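# Pack loose items into open backpack and close flap

## Task

The backpack's zip starts fully open and must stay that way, with its flap initially lying folded back over the bag. Place every loose item in the backpack so that, viewed from above, each one sits well within the bag's rim. Then fold the flap down over them so its edge lies close to the rim nearly all the way round. Apart from its corners, no part of the flap's edge may finish tucked below the rim inside the bag. The backpack's body must end up lying flat on the table and inside the table's edge; the run fails if part of the body extends well beyond that edge. Nothing may fall off the table or be left off it.

## Robot and tools

Robot: two arms, left_arm and right_arm, each ending in a five-hinge-group dexterous hand. right_arm has a right hand and left_arm a mirrored left hand. Nominal bases sit on either side of the scene origin. Calibrated base positions in the scene frame: left_arm (+0.017, +0.231, 0) m, right_arm (+0.011, -0.317, 0) m, each yawed very slightly. A two-camera stand is fixed behind the arms.

Frames. Scene frame: origin at table-top height midway between the nominal bases, +z up, +x out over the table, +y toward left_arm. Fixed cameras and the table use it. Each arm's hand pose, Hand target, velocities and wrist-camera pose are given in that arm's own base frame. The hand point sits just in front of the palm, near the index and middle knuckles. Its local axes: +z runs along the straight fingers toward the tips; +y points out of the palm face; +x points across the palm away from the thumb on the right hand and toward the thumb on the left hand. A rigid mast on the palm side of the wrist can strike things.

Tool execute_actions(actions, cameras). actions is a list of actions run in order; each action lasts 0.5 s. An action is a table of 1 to 15 rows, one row per 1/30 s step. If fewer than 15 rows are given, the last row is held for the remaining steps. Every row is a single flat list of 48 numbers, each in [-1, 1], covering both arms even if only one moves. The order is:
1-6: left_arm dx, dy, dz, rx, ry, rz.
7-22: the left hand's 16 hinge goals.
23-24: left current_limit, speed.
25-30: right_arm dx, dy, dz, rx, ry, rz.
31-46: the right hand's 16 hinge goals.
47-48: right current_limit, speed.

Arm numbers are offsets, not poses. They are measured from that arm's Hand target as it stood when the action began, along that arm's base axes. Every row of an action refers back to that same starting target, not to the previous row. A new action starts from the updated target, so repeating an offset keeps moving the arm. Scale: 1.0 equals 0.6 m of translation or 180 degrees of rotation. rx, ry, rz form one rotation vector, turning about the Hand target position. A translation longer than 1.0 is shortened along its direction. Each step, the commanded orientation is limited to 40 degrees from the measured one. The hand often stops short of its target; an all-zero action re-requests it, and a remaining gap can be sent as an extra offset. The arm sags under load, so command somewhat higher. Reach errors of a few cm are normal.

Hand numbers are absolute hinge goals, scaled linearly between each hinge's stops. A 0 is a real goal, not 'no change'; to hold a hand, resend its hand_goal, current limit and speed. The order per hand is: index_abd, index_mcp, index_pip, index_dip, middle_abd, middle_mcp, middle_pip, middle_dip, ring_abd, ring_mcp, ring_pip, ring_dip, thumb_cmc, thumb_axl, thumb_mcp, thumb_ipl. Degrees at +1 and -1, then the value where the hinge is straight:
- _abd: -60 at +1 and +60 at -1; straight at 0.00. Toward -1 swings the finger away from the thumb.
- _mcp: -18 at +1 and +128 at -1; straight at +0.75.
- _pip: -29 at +1 and +108 at -1; straight at +0.58.
- _dip: -21 at +1 and +117 at -1; straight at +0.70.
- thumb_cmc: -20 at +1 and +120 at -1; straight at +0.71. Toward -1 swings the thumb in front of the palm.
- thumb_axl: -27 at +1 and +140 at -1; straight at +0.68. Rolls the thumb about its own line.
- thumb_mcp: -69 at +1 and +109 at -1; straight at +0.23.
- thumb_ipl: -77 at +1 and +108 at -1; straight at +0.17.
For fingers, moving toward -1 curls them toward the palm.

current_limit maps -1 to 0 mA and +1 to 550 mA, with a floor of 11 mA. It caps grip force and hinge speed. speed sets the goal slew rate at (speed+1)/2 times 8.5 rad/s. Initial values are +0.4 and -0.6, and whatever you last sent stays in force.

cameras: a list of names, or ["all"], or [] for none. If omitted, images come only with an empty actions list. An unknown name invalidates the call. Cameras: cam_head_left, cam_head_right, cam_high, cam_low (672x504), cam_left_wrist, cam_right_wrist (616x616 fisheye). Wrist images may lag slightly while moving.

Results per arm:
- end_effector_position (m) and end_effector_quat_wxyz, in the base frame.
- Hand target: the next offset origin.
- Joint positions, velocities (may be omitted if all are at noise level) and torques (biased and noisy; numbers 3 and 4 wrap at ±28 N m).
- Motor temperatures.
- hand_goal, hand_measured, hand_current_ma (positive means pushing toward -1).
- hand_state per motor: moving, goal, blocked or overload.
- hand_current_limit and hand_speed.
A MOTOR HOT line appears at 85 °C; at 100 °C that arm goes limp for 30-60 s or more. Holding loads, long reaches and pushing at unreachable targets all heat motors.

Tool zoom_image(camera, region): region is [x0, y0, x1, y1] in pixels of that camera's latest full image. It may be at most 504 wide and 504 high, and only cameras from the newest images can be used.

Tool finished_scene(scene): scene is 1 and may be omitted. It is final, so call it only once the bag is packed and closed and stays that way without the robot.

Gripping: a finger presses only while its goal lies past the object's surface. Current at or above 495 mA builds a counter; after 5 s the motor cuts out for 10 s and drops what it holds. Keep limits moderate. If an arm is stopped, hand commands are lost while the old ones persist.

Avoid the following:
- Dropping things or releasing moving objects.
- Slamming or hitting the table or heavy items hard.
- Any contact or squeeze between the two hands.
- Arm stops.
- Letting anything leave the table.
- Dragging the bag past the table edge.
Expect occasional small external nudges to loose items. Thinking time also passes in the scene while the robot holds its last command.

Each tool is called after ">>>" in YAML: its name, and indented under it one key for each argument.

## Session

>>> execute_actions:
  actions: []

Scene clock: 0.00 s.
left_arm: end_effector_position=(+0.7989, -0.2896, +0.2831) hand_goal=(+0.000, +0.754, +0.576, +0.696, +0.000, +0.754, +0.576, +0.696, +0.000, +0.754, +0.576, +0.696, +0.714, +0.678, +0.226, +0.168) hand_measured=(+0.000, +0.754, +0.576, +0.696, +0.000, +0.754, +0.576, +0.696, +0.000, +0.754, +0.576, +0.696, +0.714, +0.678, +0.226, +0.168) hand_current_ma=(+0, +0, +0, +0, +0, +0, +0, +0, +0, +0, +0, +0, +0, +0, +0, +0) hand_state=(goal, goal, goal, goal, goal, goal, goal, goal, goal, goal, goal, goal, goal, goal, goal, goal) hand_current_limit=0.40 hand_speed=-0.60 end_effector_quat_wxyz=(+0.553, +0.669, +0.387, +0.312) | right_arm: end_effector_position=(+0.6657, +0.1554, +0.1449) hand_goal=(+0.000, +0.754, +0.576, +0.696, +0.000, +0.754, +0.576, +0.696, +0.000, +0.754, +0.576, +0.696, +0.714, +0.678, +0.226, +0.168) hand_measured=(+0.000, +0.754, +0.576, +0.696, +0.000, +0.754, +0.576, +0.696, +0.000, +0.754, +0.576, +0.696, +0.714, +0.678, +0.226, +0.168) hand_current_ma=(+0, +0, +0, +0, +0, +0, +0, +0, +0, +0, +0, +0, +0, +0, +0, +0) hand_state=(goal, goal, goal, goal, goal, goal, goal, goal, goal, goal, goal, goal, goal, goal, goal, goal) hand_current_limit=0.40 hand_speed=-0.60 end_effector_quat_wxyz=(+0.368, +0.117, +0.900, -0.204)
Joint positions: left_arm=[-0.33 2.049 1.537 0.314 0.198 0.029] | right_arm=[0.303 1.736 1.283 -0.509 0.665 -1.224]
Joint velocities: within noise
Joint torques (N m): no reading
Motor temperatures (°C): left_arm=[26 29 36 33 24 27] | right_arm=[31 27 27 32 26 25]
Heat: left arm: hottest elbow 36 °C; right arm: hottest wrist pitch 32 °C.
Hand target: left_arm +0.8026, -0.2909, +0.2933; +0.560, +0.663, +0.382, +0.318 | right_arm +0.6738, +0.1579, +0.1574; +0.378, +0.121, +0.896, -0.200

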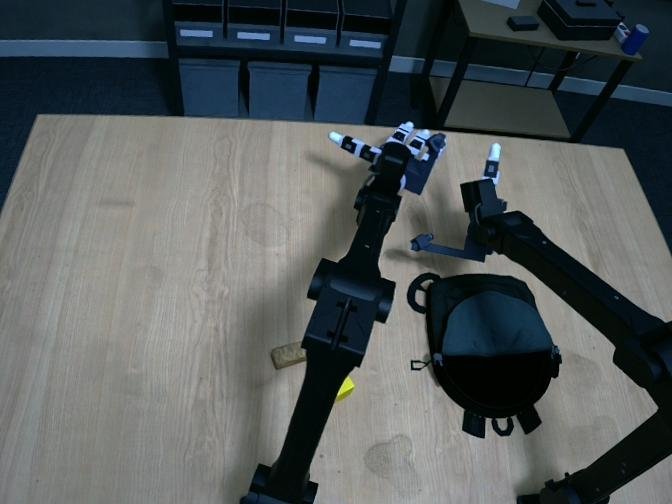

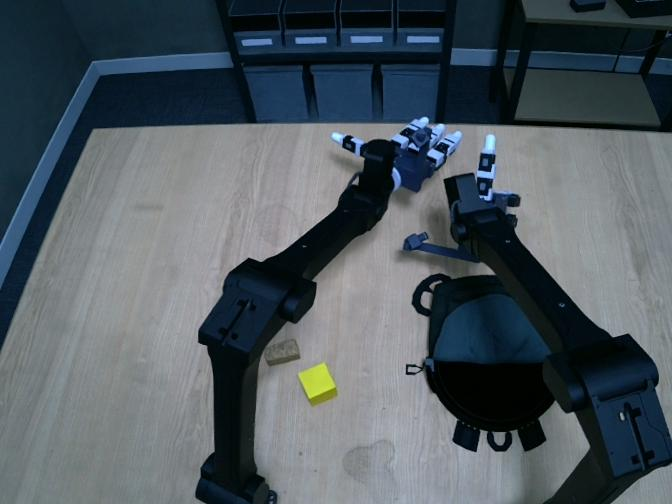

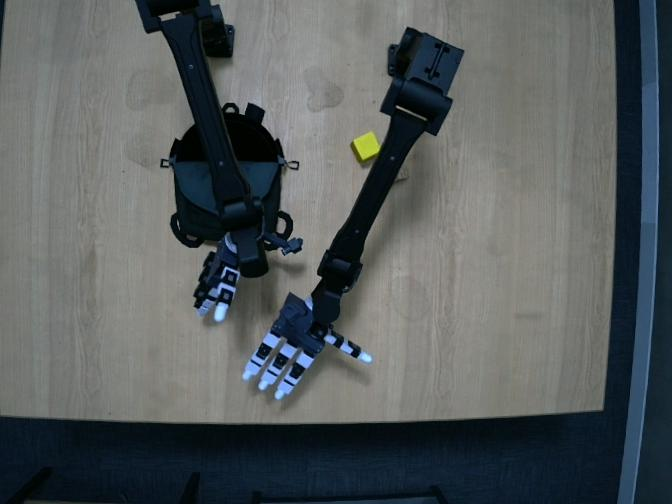

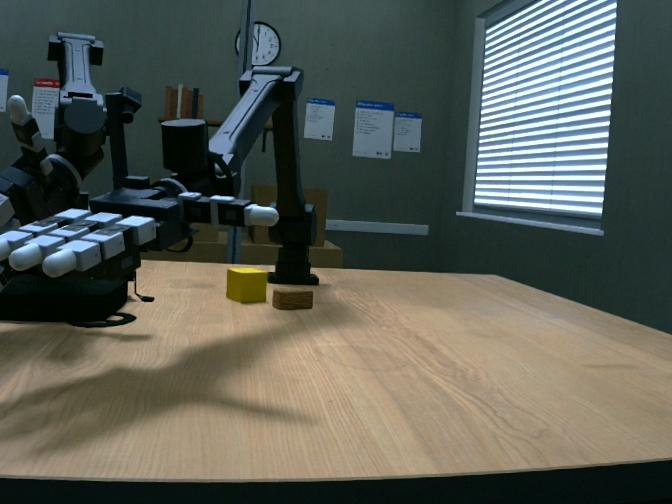

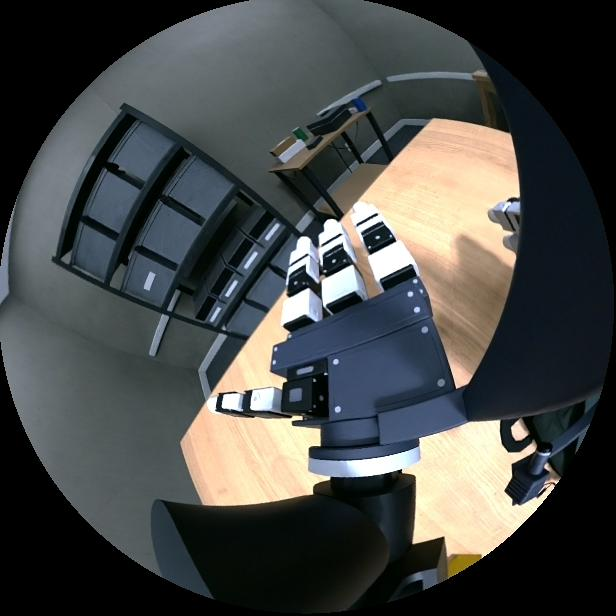

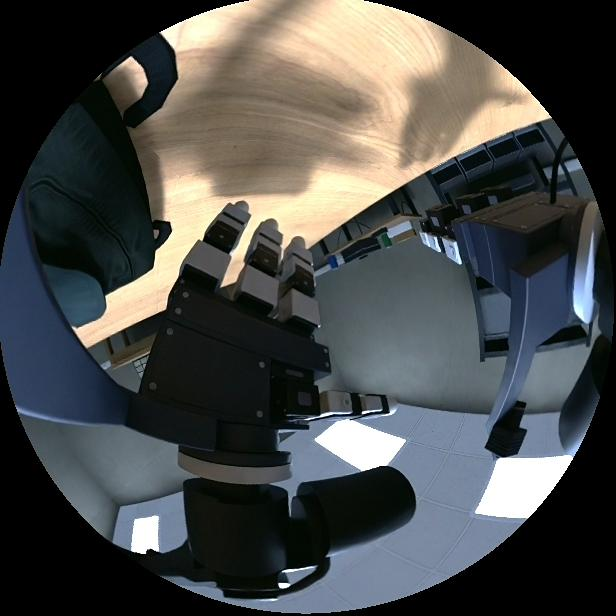

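>>> execute_actions:
  actions:
    - [[-0.097,0.095,0.016,0.02,0.0723,0.0232,0,0.754,0.576,0.696,0,0.754,0.576,0.696,0,0.754,0.576,0.696,0.714,0.678,0.226,0.168,0.4,-0.6,0,0,0,0,0,0,0,0.754,0.576,0.696,0,0.754,0.576,0.696,0,0.754,0.576,0.696,0.714,0.678,0.226,0.168,0.4,-0.6]]
    - [[-0.097,0.095,0.016,0.02,0.0723,0.0232,0,0.754,0.576,0.696,0,0.754,0.576,0.696,0,0.754,0.576,0.696,0.714,0.678,0.226,0.168,0.4,-0.6,0,0,0,0,0,0,0,0.754,0.576,0.696,0,0.754,0.576,0.696,0,0.754,0.576,0.696,0.714,0.678,0.226,0.168,0.4,-0.6]]

Scene clock: 7.63 s.
left_arm: end_effector_position=(+0.6856, -0.1782, +0.3204) hand_goal=(+0.000, +0.754, +0.576, +0.696, +0.000, +0.754, +0.576, +0.696, +0.000, +0.754, +0.576, +0.696, +0.714, +0.678, +0.226, +0.168) hand_measured=(+0.000, +0.762, +0.576, +0.696, +0.000, +0.762, +0.576, +0.696, +0.000, +0.762, +0.576, +0.696, +0.722, +0.678, +0.224, +0.168) hand_current_ma=(+0, +3, +0, +0, +0, +3, +0, +0, +0, +3, +0, +0, +3, +0, +0, +0) hand_state=(goal, goal, goal, goal, goal, goal, goal, goal, goal, goal, goal, goal, goal, goal, goal, goal) hand_current_limit=0.40 hand_speed=-0.60 end_effector_quat_wxyz=(+0.399, +0.721, +0.518, +0.229) | right_arm: end_effector_position=(+0.6657, +0.1554, +0.1449) hand_goal=(+0.000, +0.754, +0.576, +0.696, +0.000, +0.754, +0.576, +0.696, +0.000, +0.754, +0.576, +0.696, +0.714, +0.678, +0.226, +0.168) hand_measured=(+0.000, +0.752, +0.576, +0.696, +0.000, +0.752, +0.576, +0.696, +0.000, +0.752, +0.576, +0.696, +0.714, +0.678, +0.226, +0.168) hand_current_ma=(+0, +0, +0, +0, +0, +0, +0, +0, +0, +0, +0, +0, +0, +0, +0, +0) hand_state=(goal, goal, goal, goal, goal, goal, goal, goal, goal, goal, goal, goal, goal, goal, goal, goal) hand_current_limit=0.40 hand_speed=-0.60 end_effector_quat_wxyz=(+0.368, +0.117, +0.900, -0.204)
Joint positions: left_arm=[-0.251 1.575 1.276 -0.324 0.142 0] | right_arm=[0.303 1.736 1.283 -0.509 0.665 -1.224]
Joint torques (N m): left_arm=[-0.5 -15.38 9.13 1.8 -0.11 0.05] | right_arm=[-1.03 -16.73 9.68 1.44 0.69 0.1]
Heat: left arm: hottest elbow 39 °C; right arm: hottest wrist pitch 32 °C.
Hand target: left_arm +0.6862, -0.1771, +0.3123; +0.393, +0.722, +0.525, +0.223 | right_arm +0.6738, +0.1579, +0.1574; +0.378, +0.121, +0.896, -0.200
Off the commanded pose: left_arm 0.008 m, 1 deg | right_arm 0.015 m, 1 deg.

>>> execute_actions:
  actions:
    - [[-0.097,0.095,0.016,0.02,0.0723,0.0232,0,0.754,0.576,0.696,0,0.754,0.576,0.696,0,0.754,0.576,0.696,0.714,0.678,0.226,0.168,0.4,-0.6,0,0,0,0,0,0,0,0.754,0.576,0.696,0,0.754,0.576,0.696,0,0.754,0.576,0.696,0.714,0.678,0.226,0.168,0.4,-0.6]]
    - [[-0.097,0.095,0.016,0.02,0.0723,0.0232,0,0.754,0.576,0.696,0,0.754,0.576,0.696,0,0.754,0.576,0.696,0.714,0.678,0.226,0.168,0.4,-0.6,0.05,-0.05,0.1,0,0,0,0,0.754,0.576,0.696,0,0.754,0.576,0.696,0,0.754,0.576,0.696,0.714,0.678,0.226,0.168,0.4,-0.6]]
    - [[-0.097,0.095,0.016,0.02,0.0723,0.0232,0,0.754,0.576,0.696,0,0.754,0.576,0.696,0,0.754,0.576,0.696,0.714,0.678,0.226,0.168,0.4,-0.6,0.05,-0.05,0.1,0,0,0,0,0.754,0.576,0.696,0,0.754,0.576,0.696,0,0.754,0.576,0.696,0.714,0.678,0.226,0.168,0.4,-0.6]]
    - [[-0.097,0.095,0.016,0.02,0.0723,0.0232,0,0.754,0.576,0.696,0,0.754,0.576,0.696,0,0.754,0.576,0.696,0.714,0.678,0.226,0.168,0.4,-0.6,0.05,-0.05,0.1,0,0,0,0,0.754,0.576,0.696,0,0.754,0.576,0.696,0,0.754,0.576,0.696,0.714,0.678,0.226,0.168,0.4,-0.6]]
  cameras: ["all"]

Scene clock: 10.67 s.
left_arm: end_effector_position=(+0.4459, +0.0507, +0.3252) hand_goal=(+0.000, +0.754, +0.576, +0.696, +0.000, +0.754, +0.576, +0.696, +0.000, +0.754, +0.576, +0.696, +0.714, +0.678, +0.226, +0.168) hand_measured=(+0.000, +0.754, +0.576, +0.696, +0.000, +0.754, +0.576, +0.696, +0.000, +0.754, +0.576, +0.696, +0.716, +0.678, +0.222, +0.168) hand_current_ma=(+0, +0, +0, +0, +0, +0, +0, +0, +0, +0, +0, +0, +0, +0, -1, +0) hand_state=(goal, goal, goal, goal, goal, goal, goal, goal, goal, goal, goal, goal, goal, goal, goal, goal) hand_current_limit=0.40 hand_speed=-0.60 end_effector_quat_wxyz=(+0.013, +0.703, +0.711, +0.018) | right_arm: end_effector_position=(+0.7552, +0.0698, +0.3181) hand_goal=(+0.000, +0.754, +0.576, +0.696, +0.000, +0.754, +0.576, +0.696, +0.000, +0.754, +0.576, +0.696, +0.714, +0.678, +0.226, +0.168) hand_measured=(-0.002, +0.752, +0.576, +0.696, -0.002, +0.752, +0.576, +0.696, -0.002, +0.752, +0.576, +0.696, +0.712, +0.678, +0.224, +0.168) hand_current_ma=(+0, -1, +0, +0, +0, -1, +0, +0, +0, -1, +0, +0, +0, +0, +0, +0) hand_state=(goal, goal, goal, goal, goal, goal, goal, goal, goal, goal, goal, goal, goal, goal, goal, goal) hand_current_limit=0.40 hand_speed=-0.60 end_effector_quat_wxyz=(+0.369, +0.121, +0.899, -0.201)
Joint positions: left_arm=[0.075 1.267 1.416 -1.675 -0.003 0.064] | right_arm=[0.123 1.805 1.833 -0.889 0.55 -1.389]
Joint torques (N m): left_arm=[-0.5 -9.41 12.31 0.14 -0.3 0.13] | right_arm=[-1.55 -18.14 12.46 1.09 0.4 -0.01]
Heat: left arm: hottest elbow 39 °C; right arm: hottest wrist pitch 32 °C.
Hand target: left_arm +0.4534, +0.0511, +0.3506; -0.001, +0.707, +0.707, +0.000 | right_arm +0.7639, +0.0678, +0.3373; +0.378, +0.121, +0.896, -0.199
Off the commanded pose: left_arm 0.027 m, 3 deg | right_arm 0.021 m, 1 deg.
joint sent to its limit (left arm) — joint 4 (wrist pitch), lower limit. The joint targets are off in orientation, not in position.
camera_calibration:
cam_left_wrist: T_world_to_cam=[[-0.591815, -0.804729, -0.0465492, 0.283575], [-0.571766, 0.378381, 0.727951, -0.0524422], [-0.568189, 0.457427, -0.684048, 0.582092], [0, 0, 0, 1]] pos_world=[0.468578, -0.0182207, 0.449554]
cam_right_wrist: T_world_to_cam=[[0.741558, 0.52796, 0.413944, -0.701372], [-0.387978, -0.165885, 0.906618, -0.0335763], [0.547325, -0.832911, 0.0818236, -0.259355], [0, 0, 0, 1]] pos_world=[0.649033, 0.148707, 0.341991]

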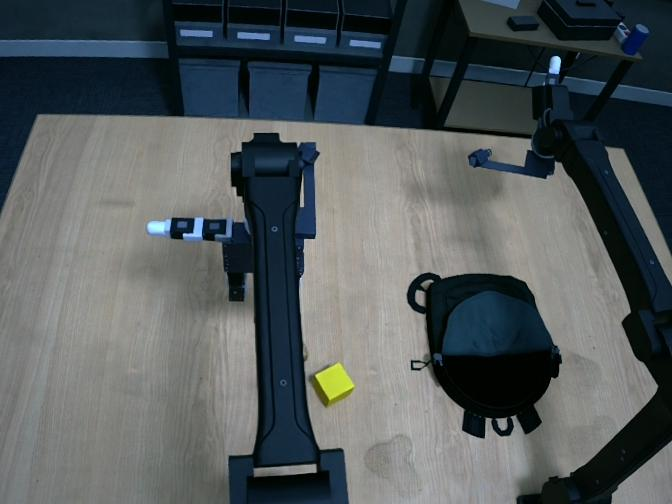

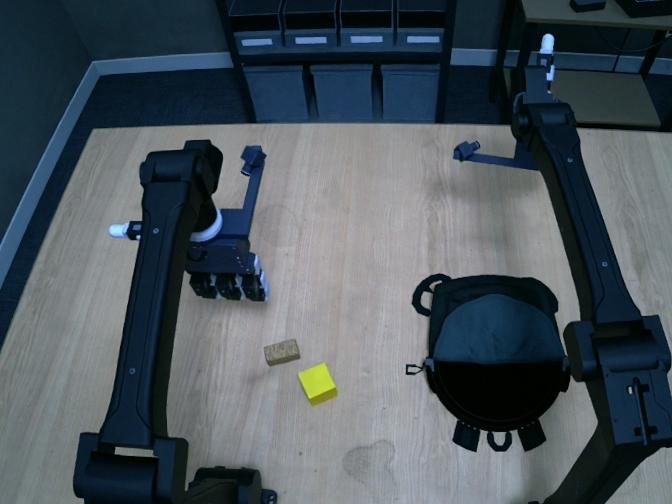

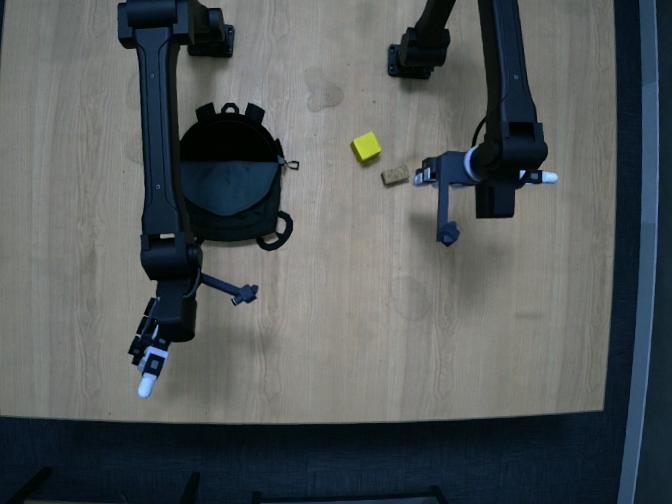

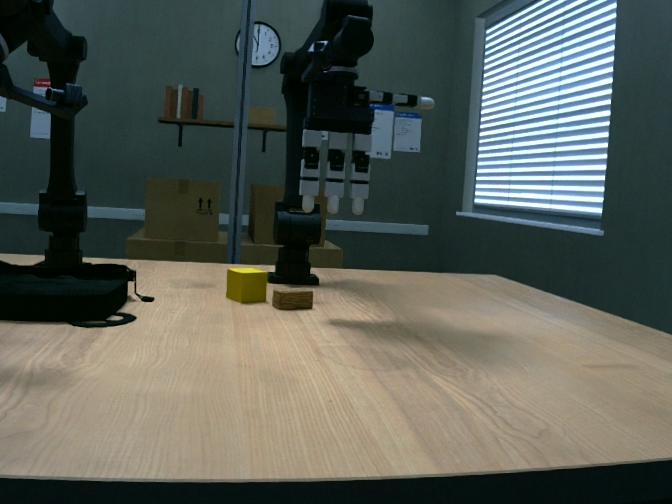

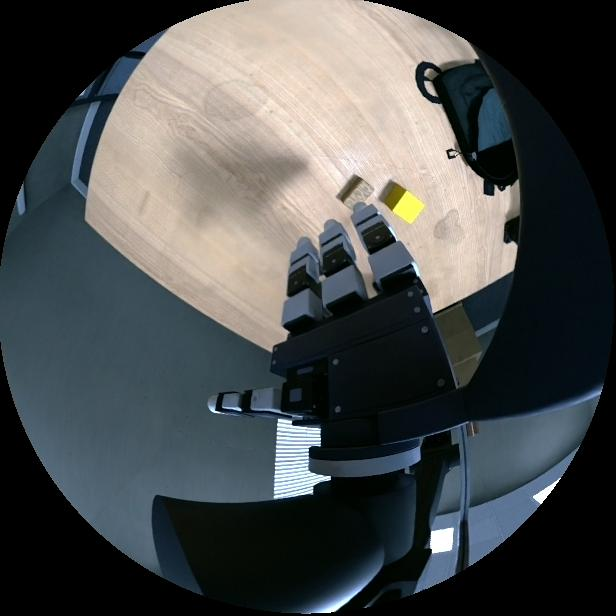

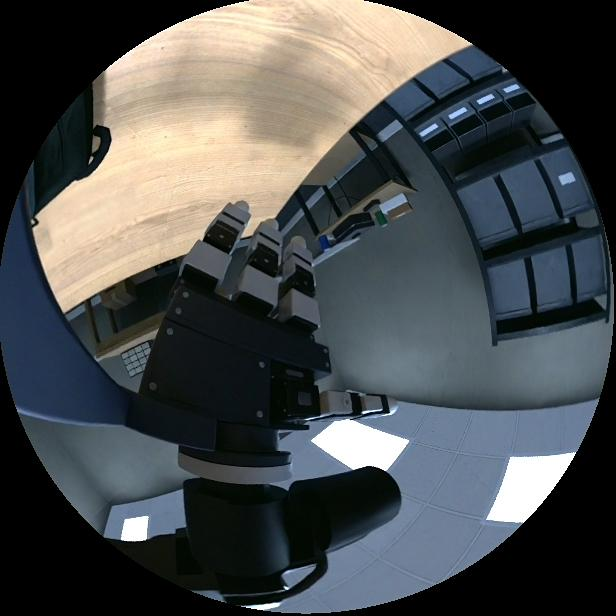

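>>> zoom_image:
  camera: "cam_high"
  region: [150, 80, 430, 260]

>>> zoom_image:
  camera: "cam_head_right"
  region: [240, 250, 600, 470]

>>> zoom_image:
  camera: "cam_low"
  region: [0, 220, 340, 360]

Scaled by 1.800 from the camera's 672x504 image, which has a finer 960x720 frame.

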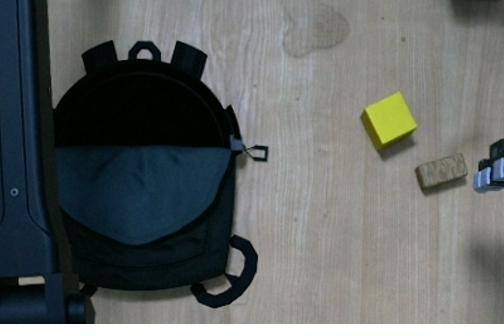

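Scaled by 1.400 from the camera's 672x504 image, which has a finer 960x720 frame.

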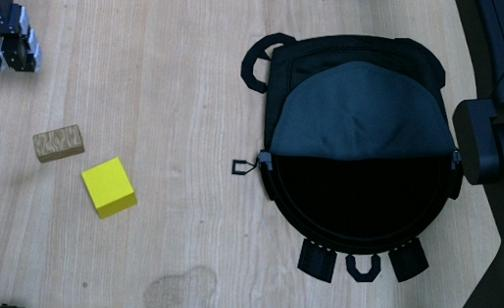

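Scaled by 1.482 from the camera's 672x504 image, which has a finer 960x720 frame.

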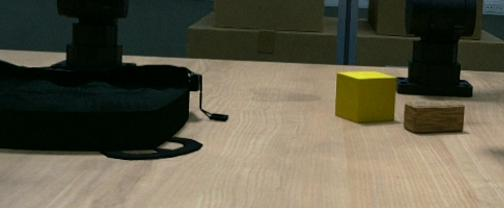

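>>> zoom_image:
  camera: "cam_high"
  region: [340, 120, 420, 200]

>>> zoom_image:
  camera: "cam_head_right"
  region: [250, 320, 350, 420]

>>> zoom_image:
  camera: "cam_high"
  region: [160, 90, 310, 260]

Scaled by 6.300 from the camera's 672x504 image, which has a finer 960x720 frame.

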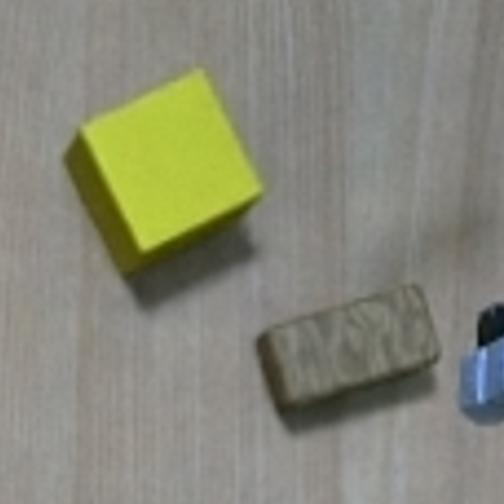

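Scaled by 5.040 from the camera's 672x504 image, which has a finer 960x720 frame.

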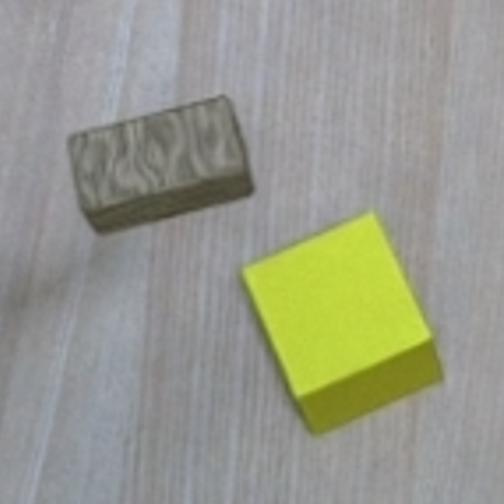

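Scaled by 2.965 from the camera's 672x504 image, which has a finer 960x720 frame.

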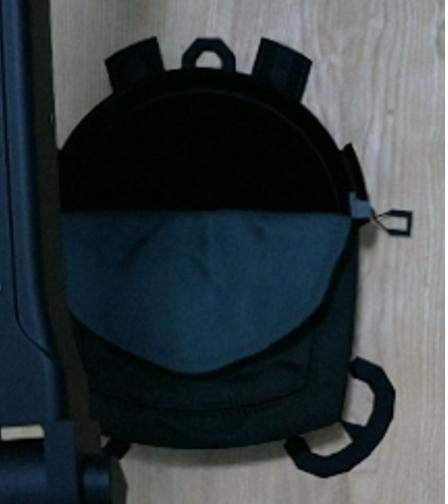

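>>> execute_actions:
  actions:
    - [[-0.066,-0.0557,-0.0713,-0.0146,0.0565,0.03,0,0.89,-0.2,0.406,0,0.89,-0.2,0.406,0,0.753,-0.5,-0.174,-0.671,0.678,0.225,0.06,0.4,-0.7,-0.053,-0.145,0,0,0,-0.04,0,0.754,0.576,0.696,0,0.754,0.576,0.696,0,0.754,0.576,0.696,0.714,0.678,0.226,0.168,0.4,-0.6]]
    - [[-0.066,-0.0557,-0.0713,-0.0146,0.0565,0.03,0,0.89,-0.591,0.406,0,0.89,-0.591,0.406,0,0.753,-0.883,-0.174,-0.671,0.678,0.225,0.06,0.4,-0.7,-0.053,-0.145,0,0,0,-0.04,0,0.754,0.576,0.696,0,0.754,0.576,0.696,0,0.754,0.576,0.696,0.714,0.678,0.226,0.168,0.4,-0.6]]
    - [[-0.066,-0.0557,-0.0713,-0.0146,0.0565,0.03,0,0.89,-0.591,0.406,0,0.89,-0.591,0.406,0,0.753,-0.883,-0.174,-0.671,0.678,0.225,0.06,0.4,-0.7,-0.053,-0.145,0,0,0,-0.04,0,0.754,0.576,0.696,0,0.754,0.576,0.696,0,0.754,0.576,0.696,0.714,0.678,0.226,0.168,0.4,-0.6]]
    - [[-0.066,-0.0557,-0.0713,-0.0146,0.0565,0.03,0,0.89,-0.591,0.406,0,0.89,-0.591,0.406,0,0.753,-0.883,-0.174,-0.671,0.678,0.225,0.06,0.4,-0.7,-0.053,-0.145,0,0,0,-0.04,0,0.754,0.576,0.696,0,0.754,0.576,0.696,0,0.754,0.576,0.696,0.714,0.678,0.226,0.168,0.4,-0.6]]
    - [[-0.066,-0.0557,-0.0713,-0.0146,0.0565,0.03,0,0.89,-0.591,0.406,0,0.89,-0.591,0.406,0,0.753,-0.883,-0.174,-0.671,0.678,0.225,0.06,0.4,-0.7,-0.053,-0.145,0,0,0,-0.04,0,0.754,0.576,0.696,0,0.754,0.576,0.696,0,0.754,0.576,0.696,0.714,0.678,0.226,0.168,0.4,-0.6]]
  cameras: ["all"]

Scene clock: 26.83 s.
left_arm: end_effector_position=(+0.2602, -0.1173, +0.1397) hand_goal=(+0.000, +0.890, -0.590, +0.406, +0.000, +0.890, -0.590, +0.406, +0.000, +0.754, -0.882, -0.174, -0.670, +0.678, +0.226, +0.060) hand_measured=(+0.000, +0.886, -0.584, +0.410, +0.000, +0.886, -0.584, +0.408, +0.000, +0.752, -0.876, -0.170, -0.666, +0.678, +0.222, +0.060) hand_current_ma=(+0, -1, +1, +1, +0, -1, +1, +0, +0, +0, +1, +1, +1, +0, -1, +0) hand_state=(goal, goal, goal, goal, goal, goal, goal, goal, goal, goal, goal, goal, goal, goal, goal, goal) hand_current_limit=0.40 hand_speed=-0.70 end_effector_quat_wxyz=(-0.124, +0.451, +0.824, -0.319) | right_arm: end_effector_position=(+0.5888, -0.3668, +0.3229) hand_goal=(+0.000, +0.754, +0.576, +0.696, +0.000, +0.754, +0.576, +0.696, +0.000, +0.754, +0.576, +0.696, +0.714, +0.678, +0.226, +0.168) hand_measured=(-0.002, +0.750, +0.576, +0.696, -0.002, +0.750, +0.576, +0.696, -0.002, +0.750, +0.576, +0.696, +0.712, +0.678, +0.224, +0.168) hand_current_ma=(+0, -2, +0, +0, +0, -2, +0, +0, +0, -2, +0, +0, -1, +0, +0, +0) hand_state=(goal, goal, goal, goal, goal, goal, goal, goal, goal, goal, goal, goal, goal, goal, goal, goal) hand_current_limit=0.40 hand_speed=-0.60 end_effector_quat_wxyz=(+0.280, +0.399, +0.818, -0.306)
Joint positions: left_arm=[-0.31 1.295 0.983 -1.68 0.576 -0.753] | right_arm=[-0.524 1.634 1.626 -0.867 0.547 -1.391]
Joint torques (N m): left_arm=[-0.79 -7.12 6.19 -0.62 0.42 0.03] | right_arm=[-0.26 -15.15 11.95 2.06 0.43 0]
Motor temperatures (°C): left_arm=[26 30 41 32 24 27] | right_arm=[31 28 35 32 26 25]
Heat: left arm: hottest elbow 41 °C; right arm: hottest elbow 35 °C.
Hand target: left_arm +0.2554, -0.1160, +0.1367; -0.224, +0.456, +0.774, -0.378 | right_arm +0.6048, -0.3670, +0.3376; +0.298, +0.392, +0.814, -0.307
Off the commanded pose: left_arm 0.006 m, 14 deg | right_arm 0.022 m, 2 deg.
joint sent to its limit (left arm) — joint 4 (wrist pitch), lower limit. The joint targets are off in orientation, not in position.
camera_calibration:
cam_left_wrist: T_world_to_cam=[[0.041814, -0.897838, 0.438335, -0.213687], [-0.204531, 0.421736, 0.883349, -0.07207], [-0.977967, -0.12659, -0.166001, 0.392299], [0, 0, 0, 1]] pos_world=[0.37785, -0.111801, 0.222452]
cam_right_wrist: T_world_to_cam=[[0.914947, -0.0262544, 0.40272, -0.651272], [-0.398894, 0.0927063, 0.912299, -0.0754374], [-0.0612865, -0.995347, 0.0743486, -0.231177], [0, 0, 0, 1]] pos_world=[0.551619, -0.240206, 0.348289]

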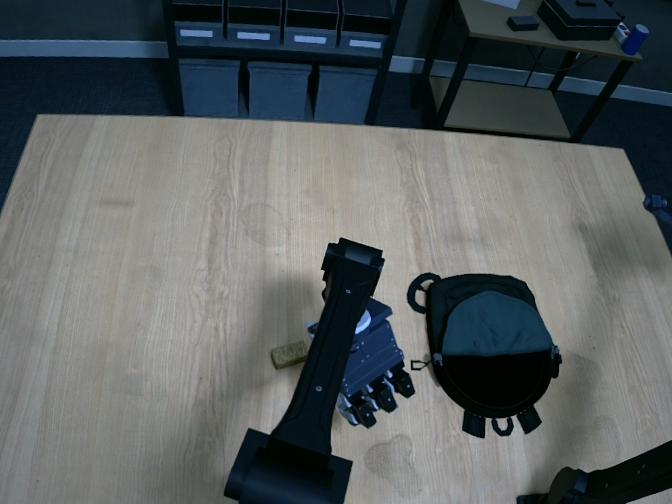

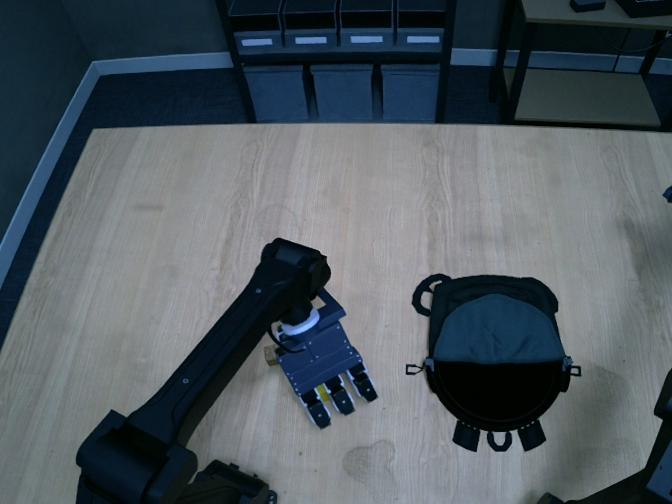

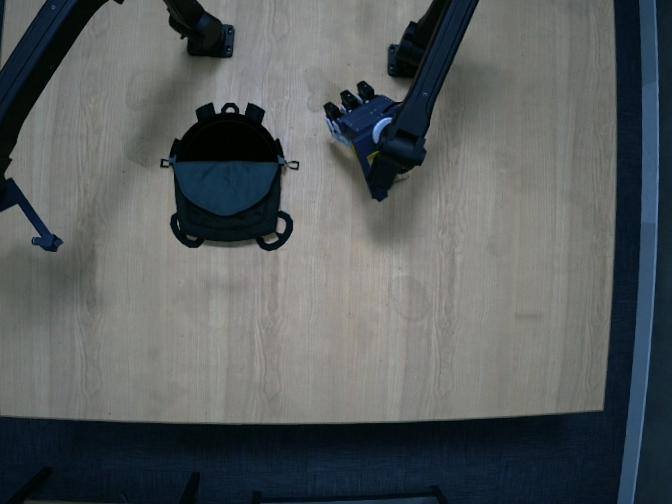

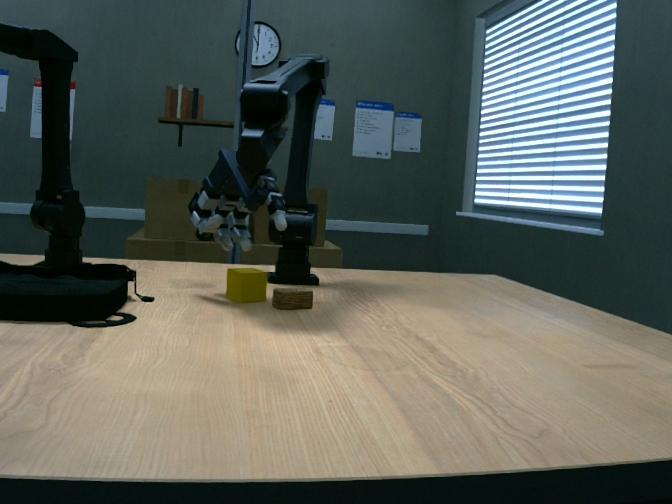

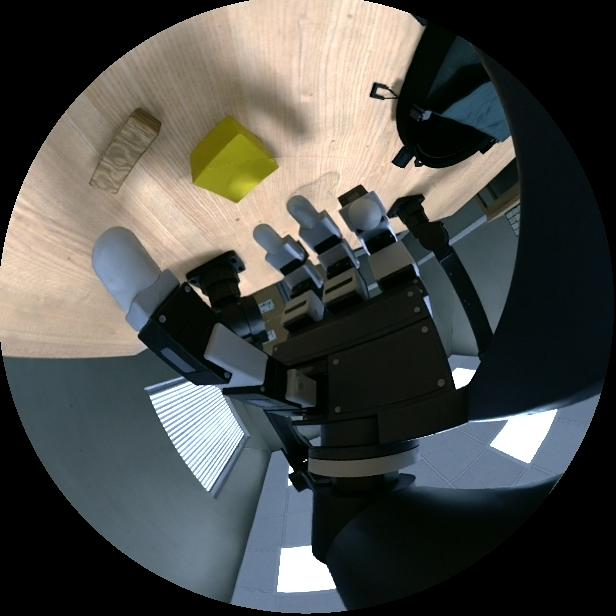

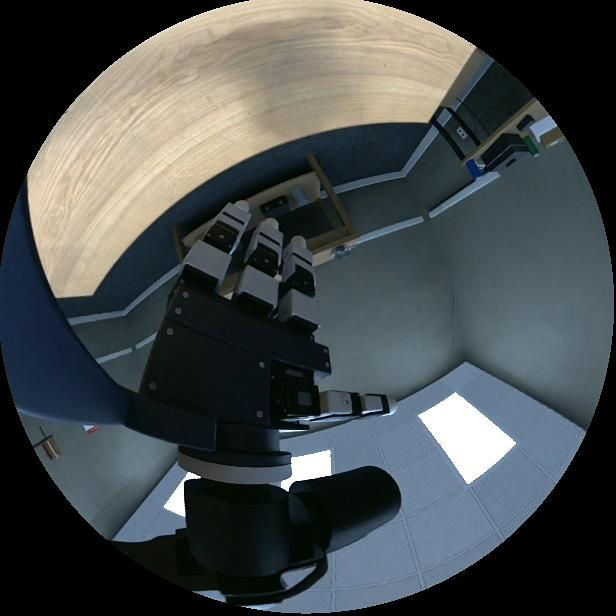

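>>> execute_actions:
  actions:
    - [[0,0,-0.05,0,0,0,0,0.89,-0.591,0.406,0,0.89,-0.591,0.406,0,0.753,-0.883,-0.174,-0.671,0.678,0.225,0.06,0.4,-0.7,0,0,0,0,0,0,0,0.754,0.576,0.696,0,0.754,0.576,0.696,0,0.754,0.576,0.696,0.714,0.678,0.226,0.168,0.4,-0.6]]
    - [[0,0,-0.033,0,0,0,0,0.89,-0.591,0.406,0,0.89,-0.591,0.406,0,0.753,-0.883,-0.174,-0.671,0.678,0.225,0.06,0.4,-0.7,0,0,0,0,0,0,0,0.754,0.576,0.696,0,0.754,0.576,0.696,0,0.754,0.576,0.696,0.714,0.678,0.226,0.168,0.4,-0.6]]
  cameras: ["cam_left_wrist", "cam_head_right", "cam_low"]

Scene clock: 28.80 s.
left_arm: end_effector_position=(+0.2604, -0.1195, +0.0907) hand_goal=(+0.000, +0.890, -0.590, +0.406, +0.000, +0.890, -0.590, +0.406, +0.000, +0.754, -0.882, -0.174, -0.670, +0.678, +0.226, +0.060) hand_measured=(+0.000, +0.886, -0.586, +0.410, +0.000, +0.886, -0.584, +0.408, +0.000, +0.752, -0.876, -0.170, -0.666, +0.678, +0.222, +0.060) hand_current_ma=(+0, -1, +1, +1, +0, -1, +1, +0, +0, +0, +1, +1, +1, +0, -1, +0) hand_state=(goal, goal, goal, goal, goal, goal, goal, goal, goal, goal, goal, goal, goal, goal, goal, goal) hand_current_limit=0.40 hand_speed=-0.70 end_effector_quat_wxyz=(-0.183, +0.457, +0.796, -0.351) | right_arm: end_effector_position=(+0.5888, -0.3668, +0.3229) hand_goal=(+0.000, +0.754, +0.576, +0.696, +0.000, +0.754, +0.576, +0.696, +0.000, +0.754, +0.576, +0.696, +0.714, +0.678, +0.226, +0.168) hand_measured=(-0.002, +0.750, +0.576, +0.696, -0.002, +0.750, +0.576, +0.696, -0.002, +0.750, +0.576, +0.696, +0.712, +0.678, +0.224, +0.168) hand_current_ma=(+0, -2, +0, +0, +0, -2, +0, +0, +0, -2, +0, +0, -1, +0, +0, +0) hand_state=(goal, goal, goal, goal, goal, goal, goal, goal, goal, goal, goal, goal, goal, goal, goal, goal) hand_current_limit=0.40 hand_speed=-0.60 end_effector_quat_wxyz=(+0.280, +0.399, +0.818, -0.306)
Joint positions: left_arm=[-0.294 1.462 0.967 -1.68 0.585 -0.636] | right_arm=[-0.524 1.634 1.626 -0.867 0.547 -1.391]
Joint torques (N m): left_arm=[0.09 -8.7 4.81 -1.01 0.31 0.15] | right_arm=[-0.32 -15.03 11.93 2.03 0.41 -0.02]
Heat: left arm: hottest elbow 41 °C; right arm: hottest elbow 35 °C.
Hand target: left_arm +0.2555, -0.1161, +0.0870; -0.224, +0.456, +0.774, -0.378 | right_arm +0.6048, -0.3670, +0.3376; +0.298, +0.392, +0.814, -0.307
Off the commanded pose: left_arm 0.007 m, 6 deg | right_arm 0.022 m, 2 deg.
joint sent to its limit (left arm) — joint 4 (wrist pitch), lower limit. The joint targets are off in orientation, not in position.
camera_calibration:
cam_left_wrist: T_world_to_cam=[[0.0411428, -0.892267, 0.44963, -0.194378], [-0.0614674, 0.446898, 0.892471, -0.0629529], [-0.997261, -0.0643563, -0.0364587, 0.384806], [0, 0, 0, 1]] pos_world=[0.38788, -0.120539, 0.157611]
Images, in order (width x height): cam_head_right 672x504, cam_low 672x504, cam_left_wrist 616x616.

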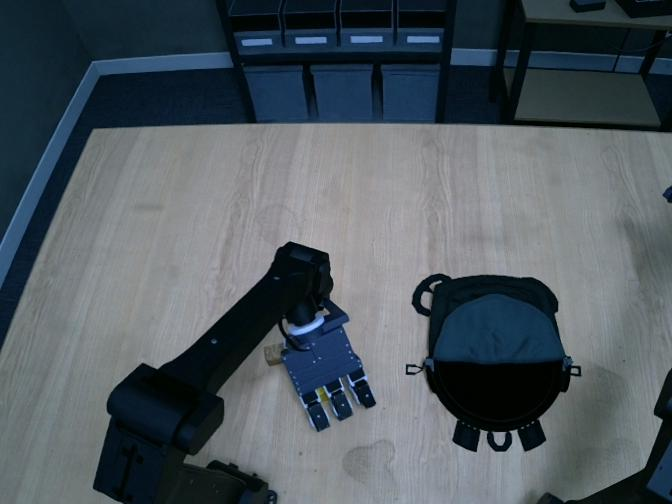

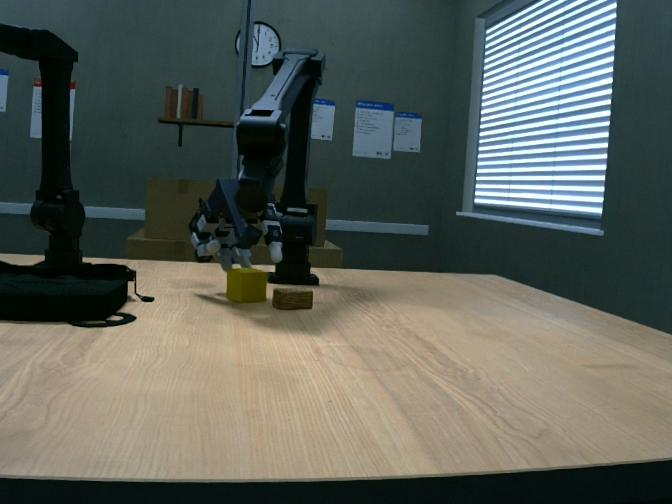

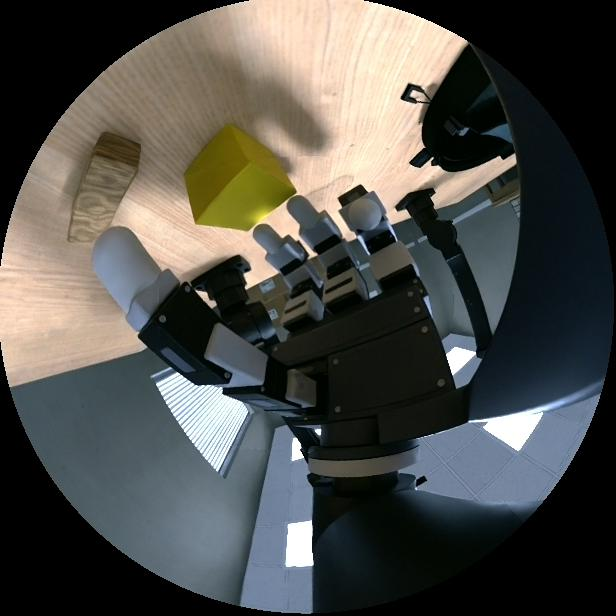

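>>> zoom_image:
  camera: "cam_left_wrist"
  region: [60, 80, 380, 400]

Scaled by 1.575 from the camera's 616x616 image, which has a finer 880x880 frame.

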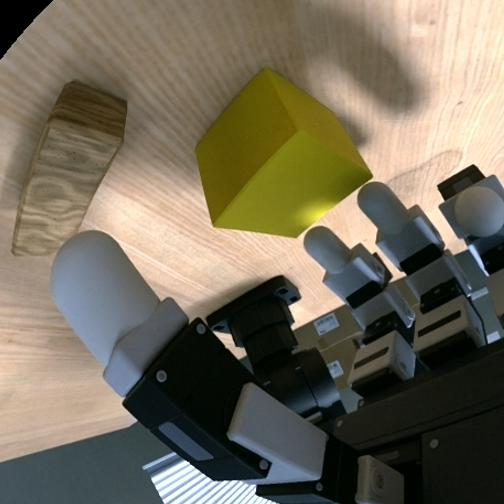

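>>> zoom_image:
  camera: "cam_low"
  region: [180, 180, 340, 320]

Scaled by 3.150 from the camera's 672x504 image, which has a finer 960x720 frame.

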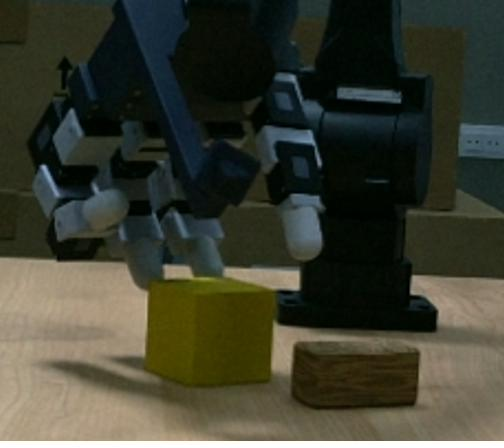

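>>> execute_actions:
  actions:
    - [[0.0025,-0.0233,0,0,0,0,0,0.89,-0.591,0.406,0,0.89,-0.591,0.406,0,0.753,-0.883,-0.174,-0.671,0.678,0.225,0.06,0.4,-0.7,0,0,0,0,0,0,0,0.754,0.576,0.696,0,0.754,0.576,0.696,0,0.754,0.576,0.696,0.714,0.678,0.226,0.168,0.4,-0.6]]
    - [[0,0,-0.0525,0,0,0,0,0.89,-0.591,0.406,0,0.89,-0.591,0.406,0,0.753,-0.883,-0.174,-0.671,0.678,0.225,0.06,0.4,-0.7,0,0,0,0,0,0,0,0.754,0.576,0.696,0,0.754,0.576,0.696,0,0.754,0.576,0.696,0.714,0.678,0.226,0.168,0.4,-0.6]]
  cameras: ["cam_left_wrist", "cam_head_left", "cam_low"]

>>> zoom_image:
  camera: "cam_left_wrist"
  region: [60, 80, 380, 400]

>>> zoom_image:
  camera: "cam_low"
  region: [180, 180, 340, 320]

Scene clock: 33.23 s.
left_arm: end_effector_position=(+0.2529, -0.1303, +0.0574) hand_goal=(+0.000, +0.890, -0.590, +0.406, +0.000, +0.890, -0.590, +0.406, +0.000, +0.754, -0.882, -0.174, -0.670, +0.678, +0.226, +0.060) hand_measured=(+0.000, +0.886, -0.586, +0.410, +0.000, +0.886, -0.586, +0.408, +0.000, +0.752, -0.876, -0.170, -0.668, +0.678, +0.222, +0.060) hand_current_ma=(+0, -1, +1, +1, +0, -1, +1, +0, +0, +0, +1, +1, +0, +0, -1, +0) hand_state=(goal, goal, goal, goal, goal, goal, goal, goal, goal, goal, goal, goal, goal, goal, goal, goal) hand_current_limit=0.40 hand_speed=-0.70 end_effector_quat_wxyz=(-0.230, +0.454, +0.774, -0.376) | right_arm: end_effector_position=(+0.5888, -0.3668, +0.3229) hand_goal=(+0.000, +0.754, +0.576, +0.696, +0.000, +0.754, +0.576, +0.696, +0.000, +0.754, +0.576, +0.696, +0.714, +0.678, +0.226, +0.168) hand_measured=(-0.002, +0.750, +0.576, +0.696, -0.002, +0.750, +0.576, +0.696, -0.002, +0.750, +0.576, +0.696, +0.712, +0.678, +0.224, +0.168) hand_current_ma=(+0, -2, +0, +0, +0, -2, +0, +0, +0, -2, +0, +0, -1, +0, +0, +0) hand_state=(goal, goal, goal, goal, goal, goal, goal, goal, goal, goal, goal, goal, goal, goal, goal, goal) hand_current_limit=0.40 hand_speed=-0.60 end_effector_quat_wxyz=(+0.280, +0.399, +0.818, -0.306)
Joint positions: left_arm=[-0.315 1.589 0.967 -1.68 0.609 -0.587] | right_arm=[-0.524 1.634 1.626 -0.867 0.547 -1.391]
Joint torques (N m): left_arm=[0.09 -10.17 5.24 -0.65 0.31 0.11] | right_arm=[-0.26 -15.03 11.89 2.07 0.43 -0.02]
Heat: left arm: hottest elbow 41 °C; right arm: hottest elbow 36 °C.
Hand target: left_arm +0.2570, -0.1302, +0.0555; -0.224, +0.456, +0.774, -0.378 | right_arm +0.6048, -0.3670, +0.3376; +0.298, +0.392, +0.814, -0.307
Off the commanded pose: left_arm 0.004 m, 1 deg | right_arm 0.022 m, 2 deg.
camera_calibration:
cam_left_wrist: T_world_to_cam=[[0.0559934, -0.888749, 0.454962, -0.192322], [0.0523572, 0.457664, 0.887582, -0.0560479], [-0.997057, -0.0258782, 0.0721586, 0.374195], [0, 0, 0, 1]] pos_world=[0.386797, -0.135591, 0.110245]
Images, in order (width x height): cam_head_left 672x504, cam_low 672x504, cam_left_wrist 616x616.

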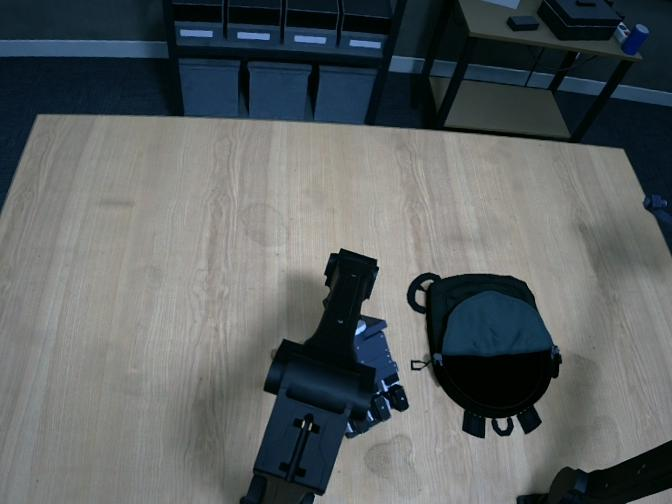

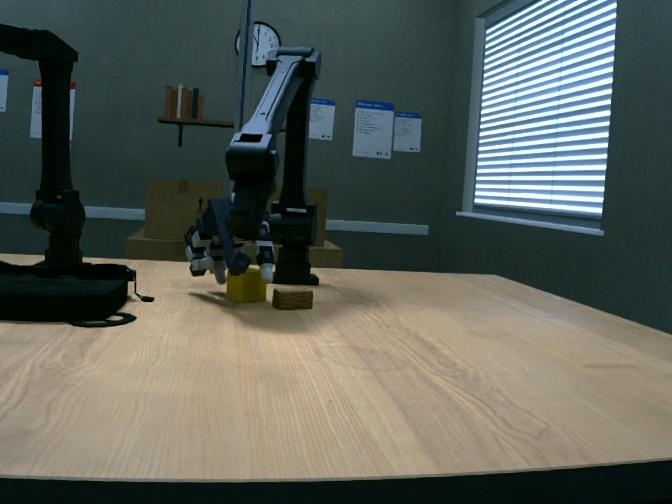

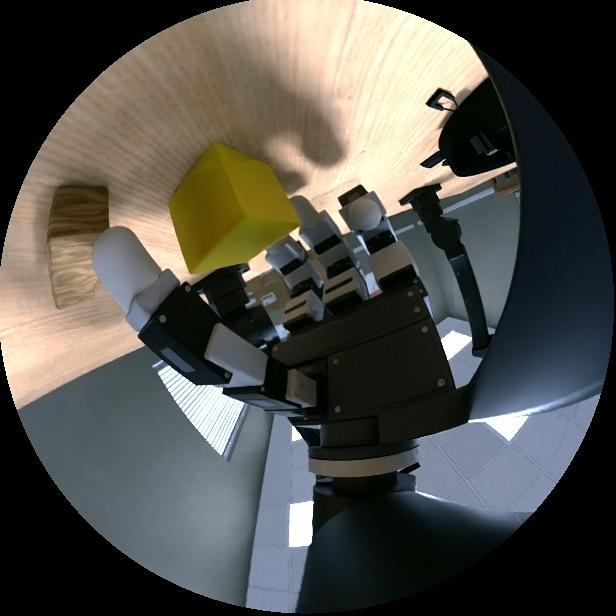

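Scaled by 1.575 from the camera's 616x616 image, which has a finer 880x880 frame.

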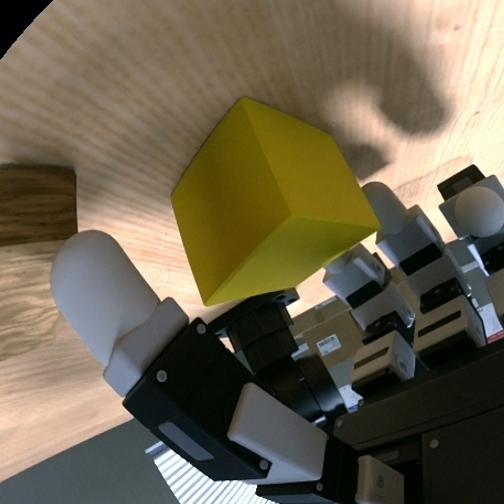

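Scaled by 3.150 from the camera's 672x504 image, which has a finer 960x720 frame.

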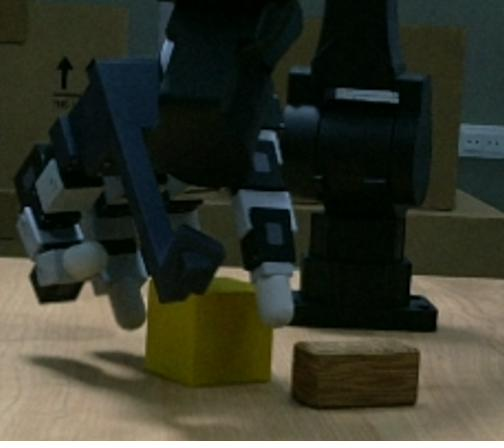

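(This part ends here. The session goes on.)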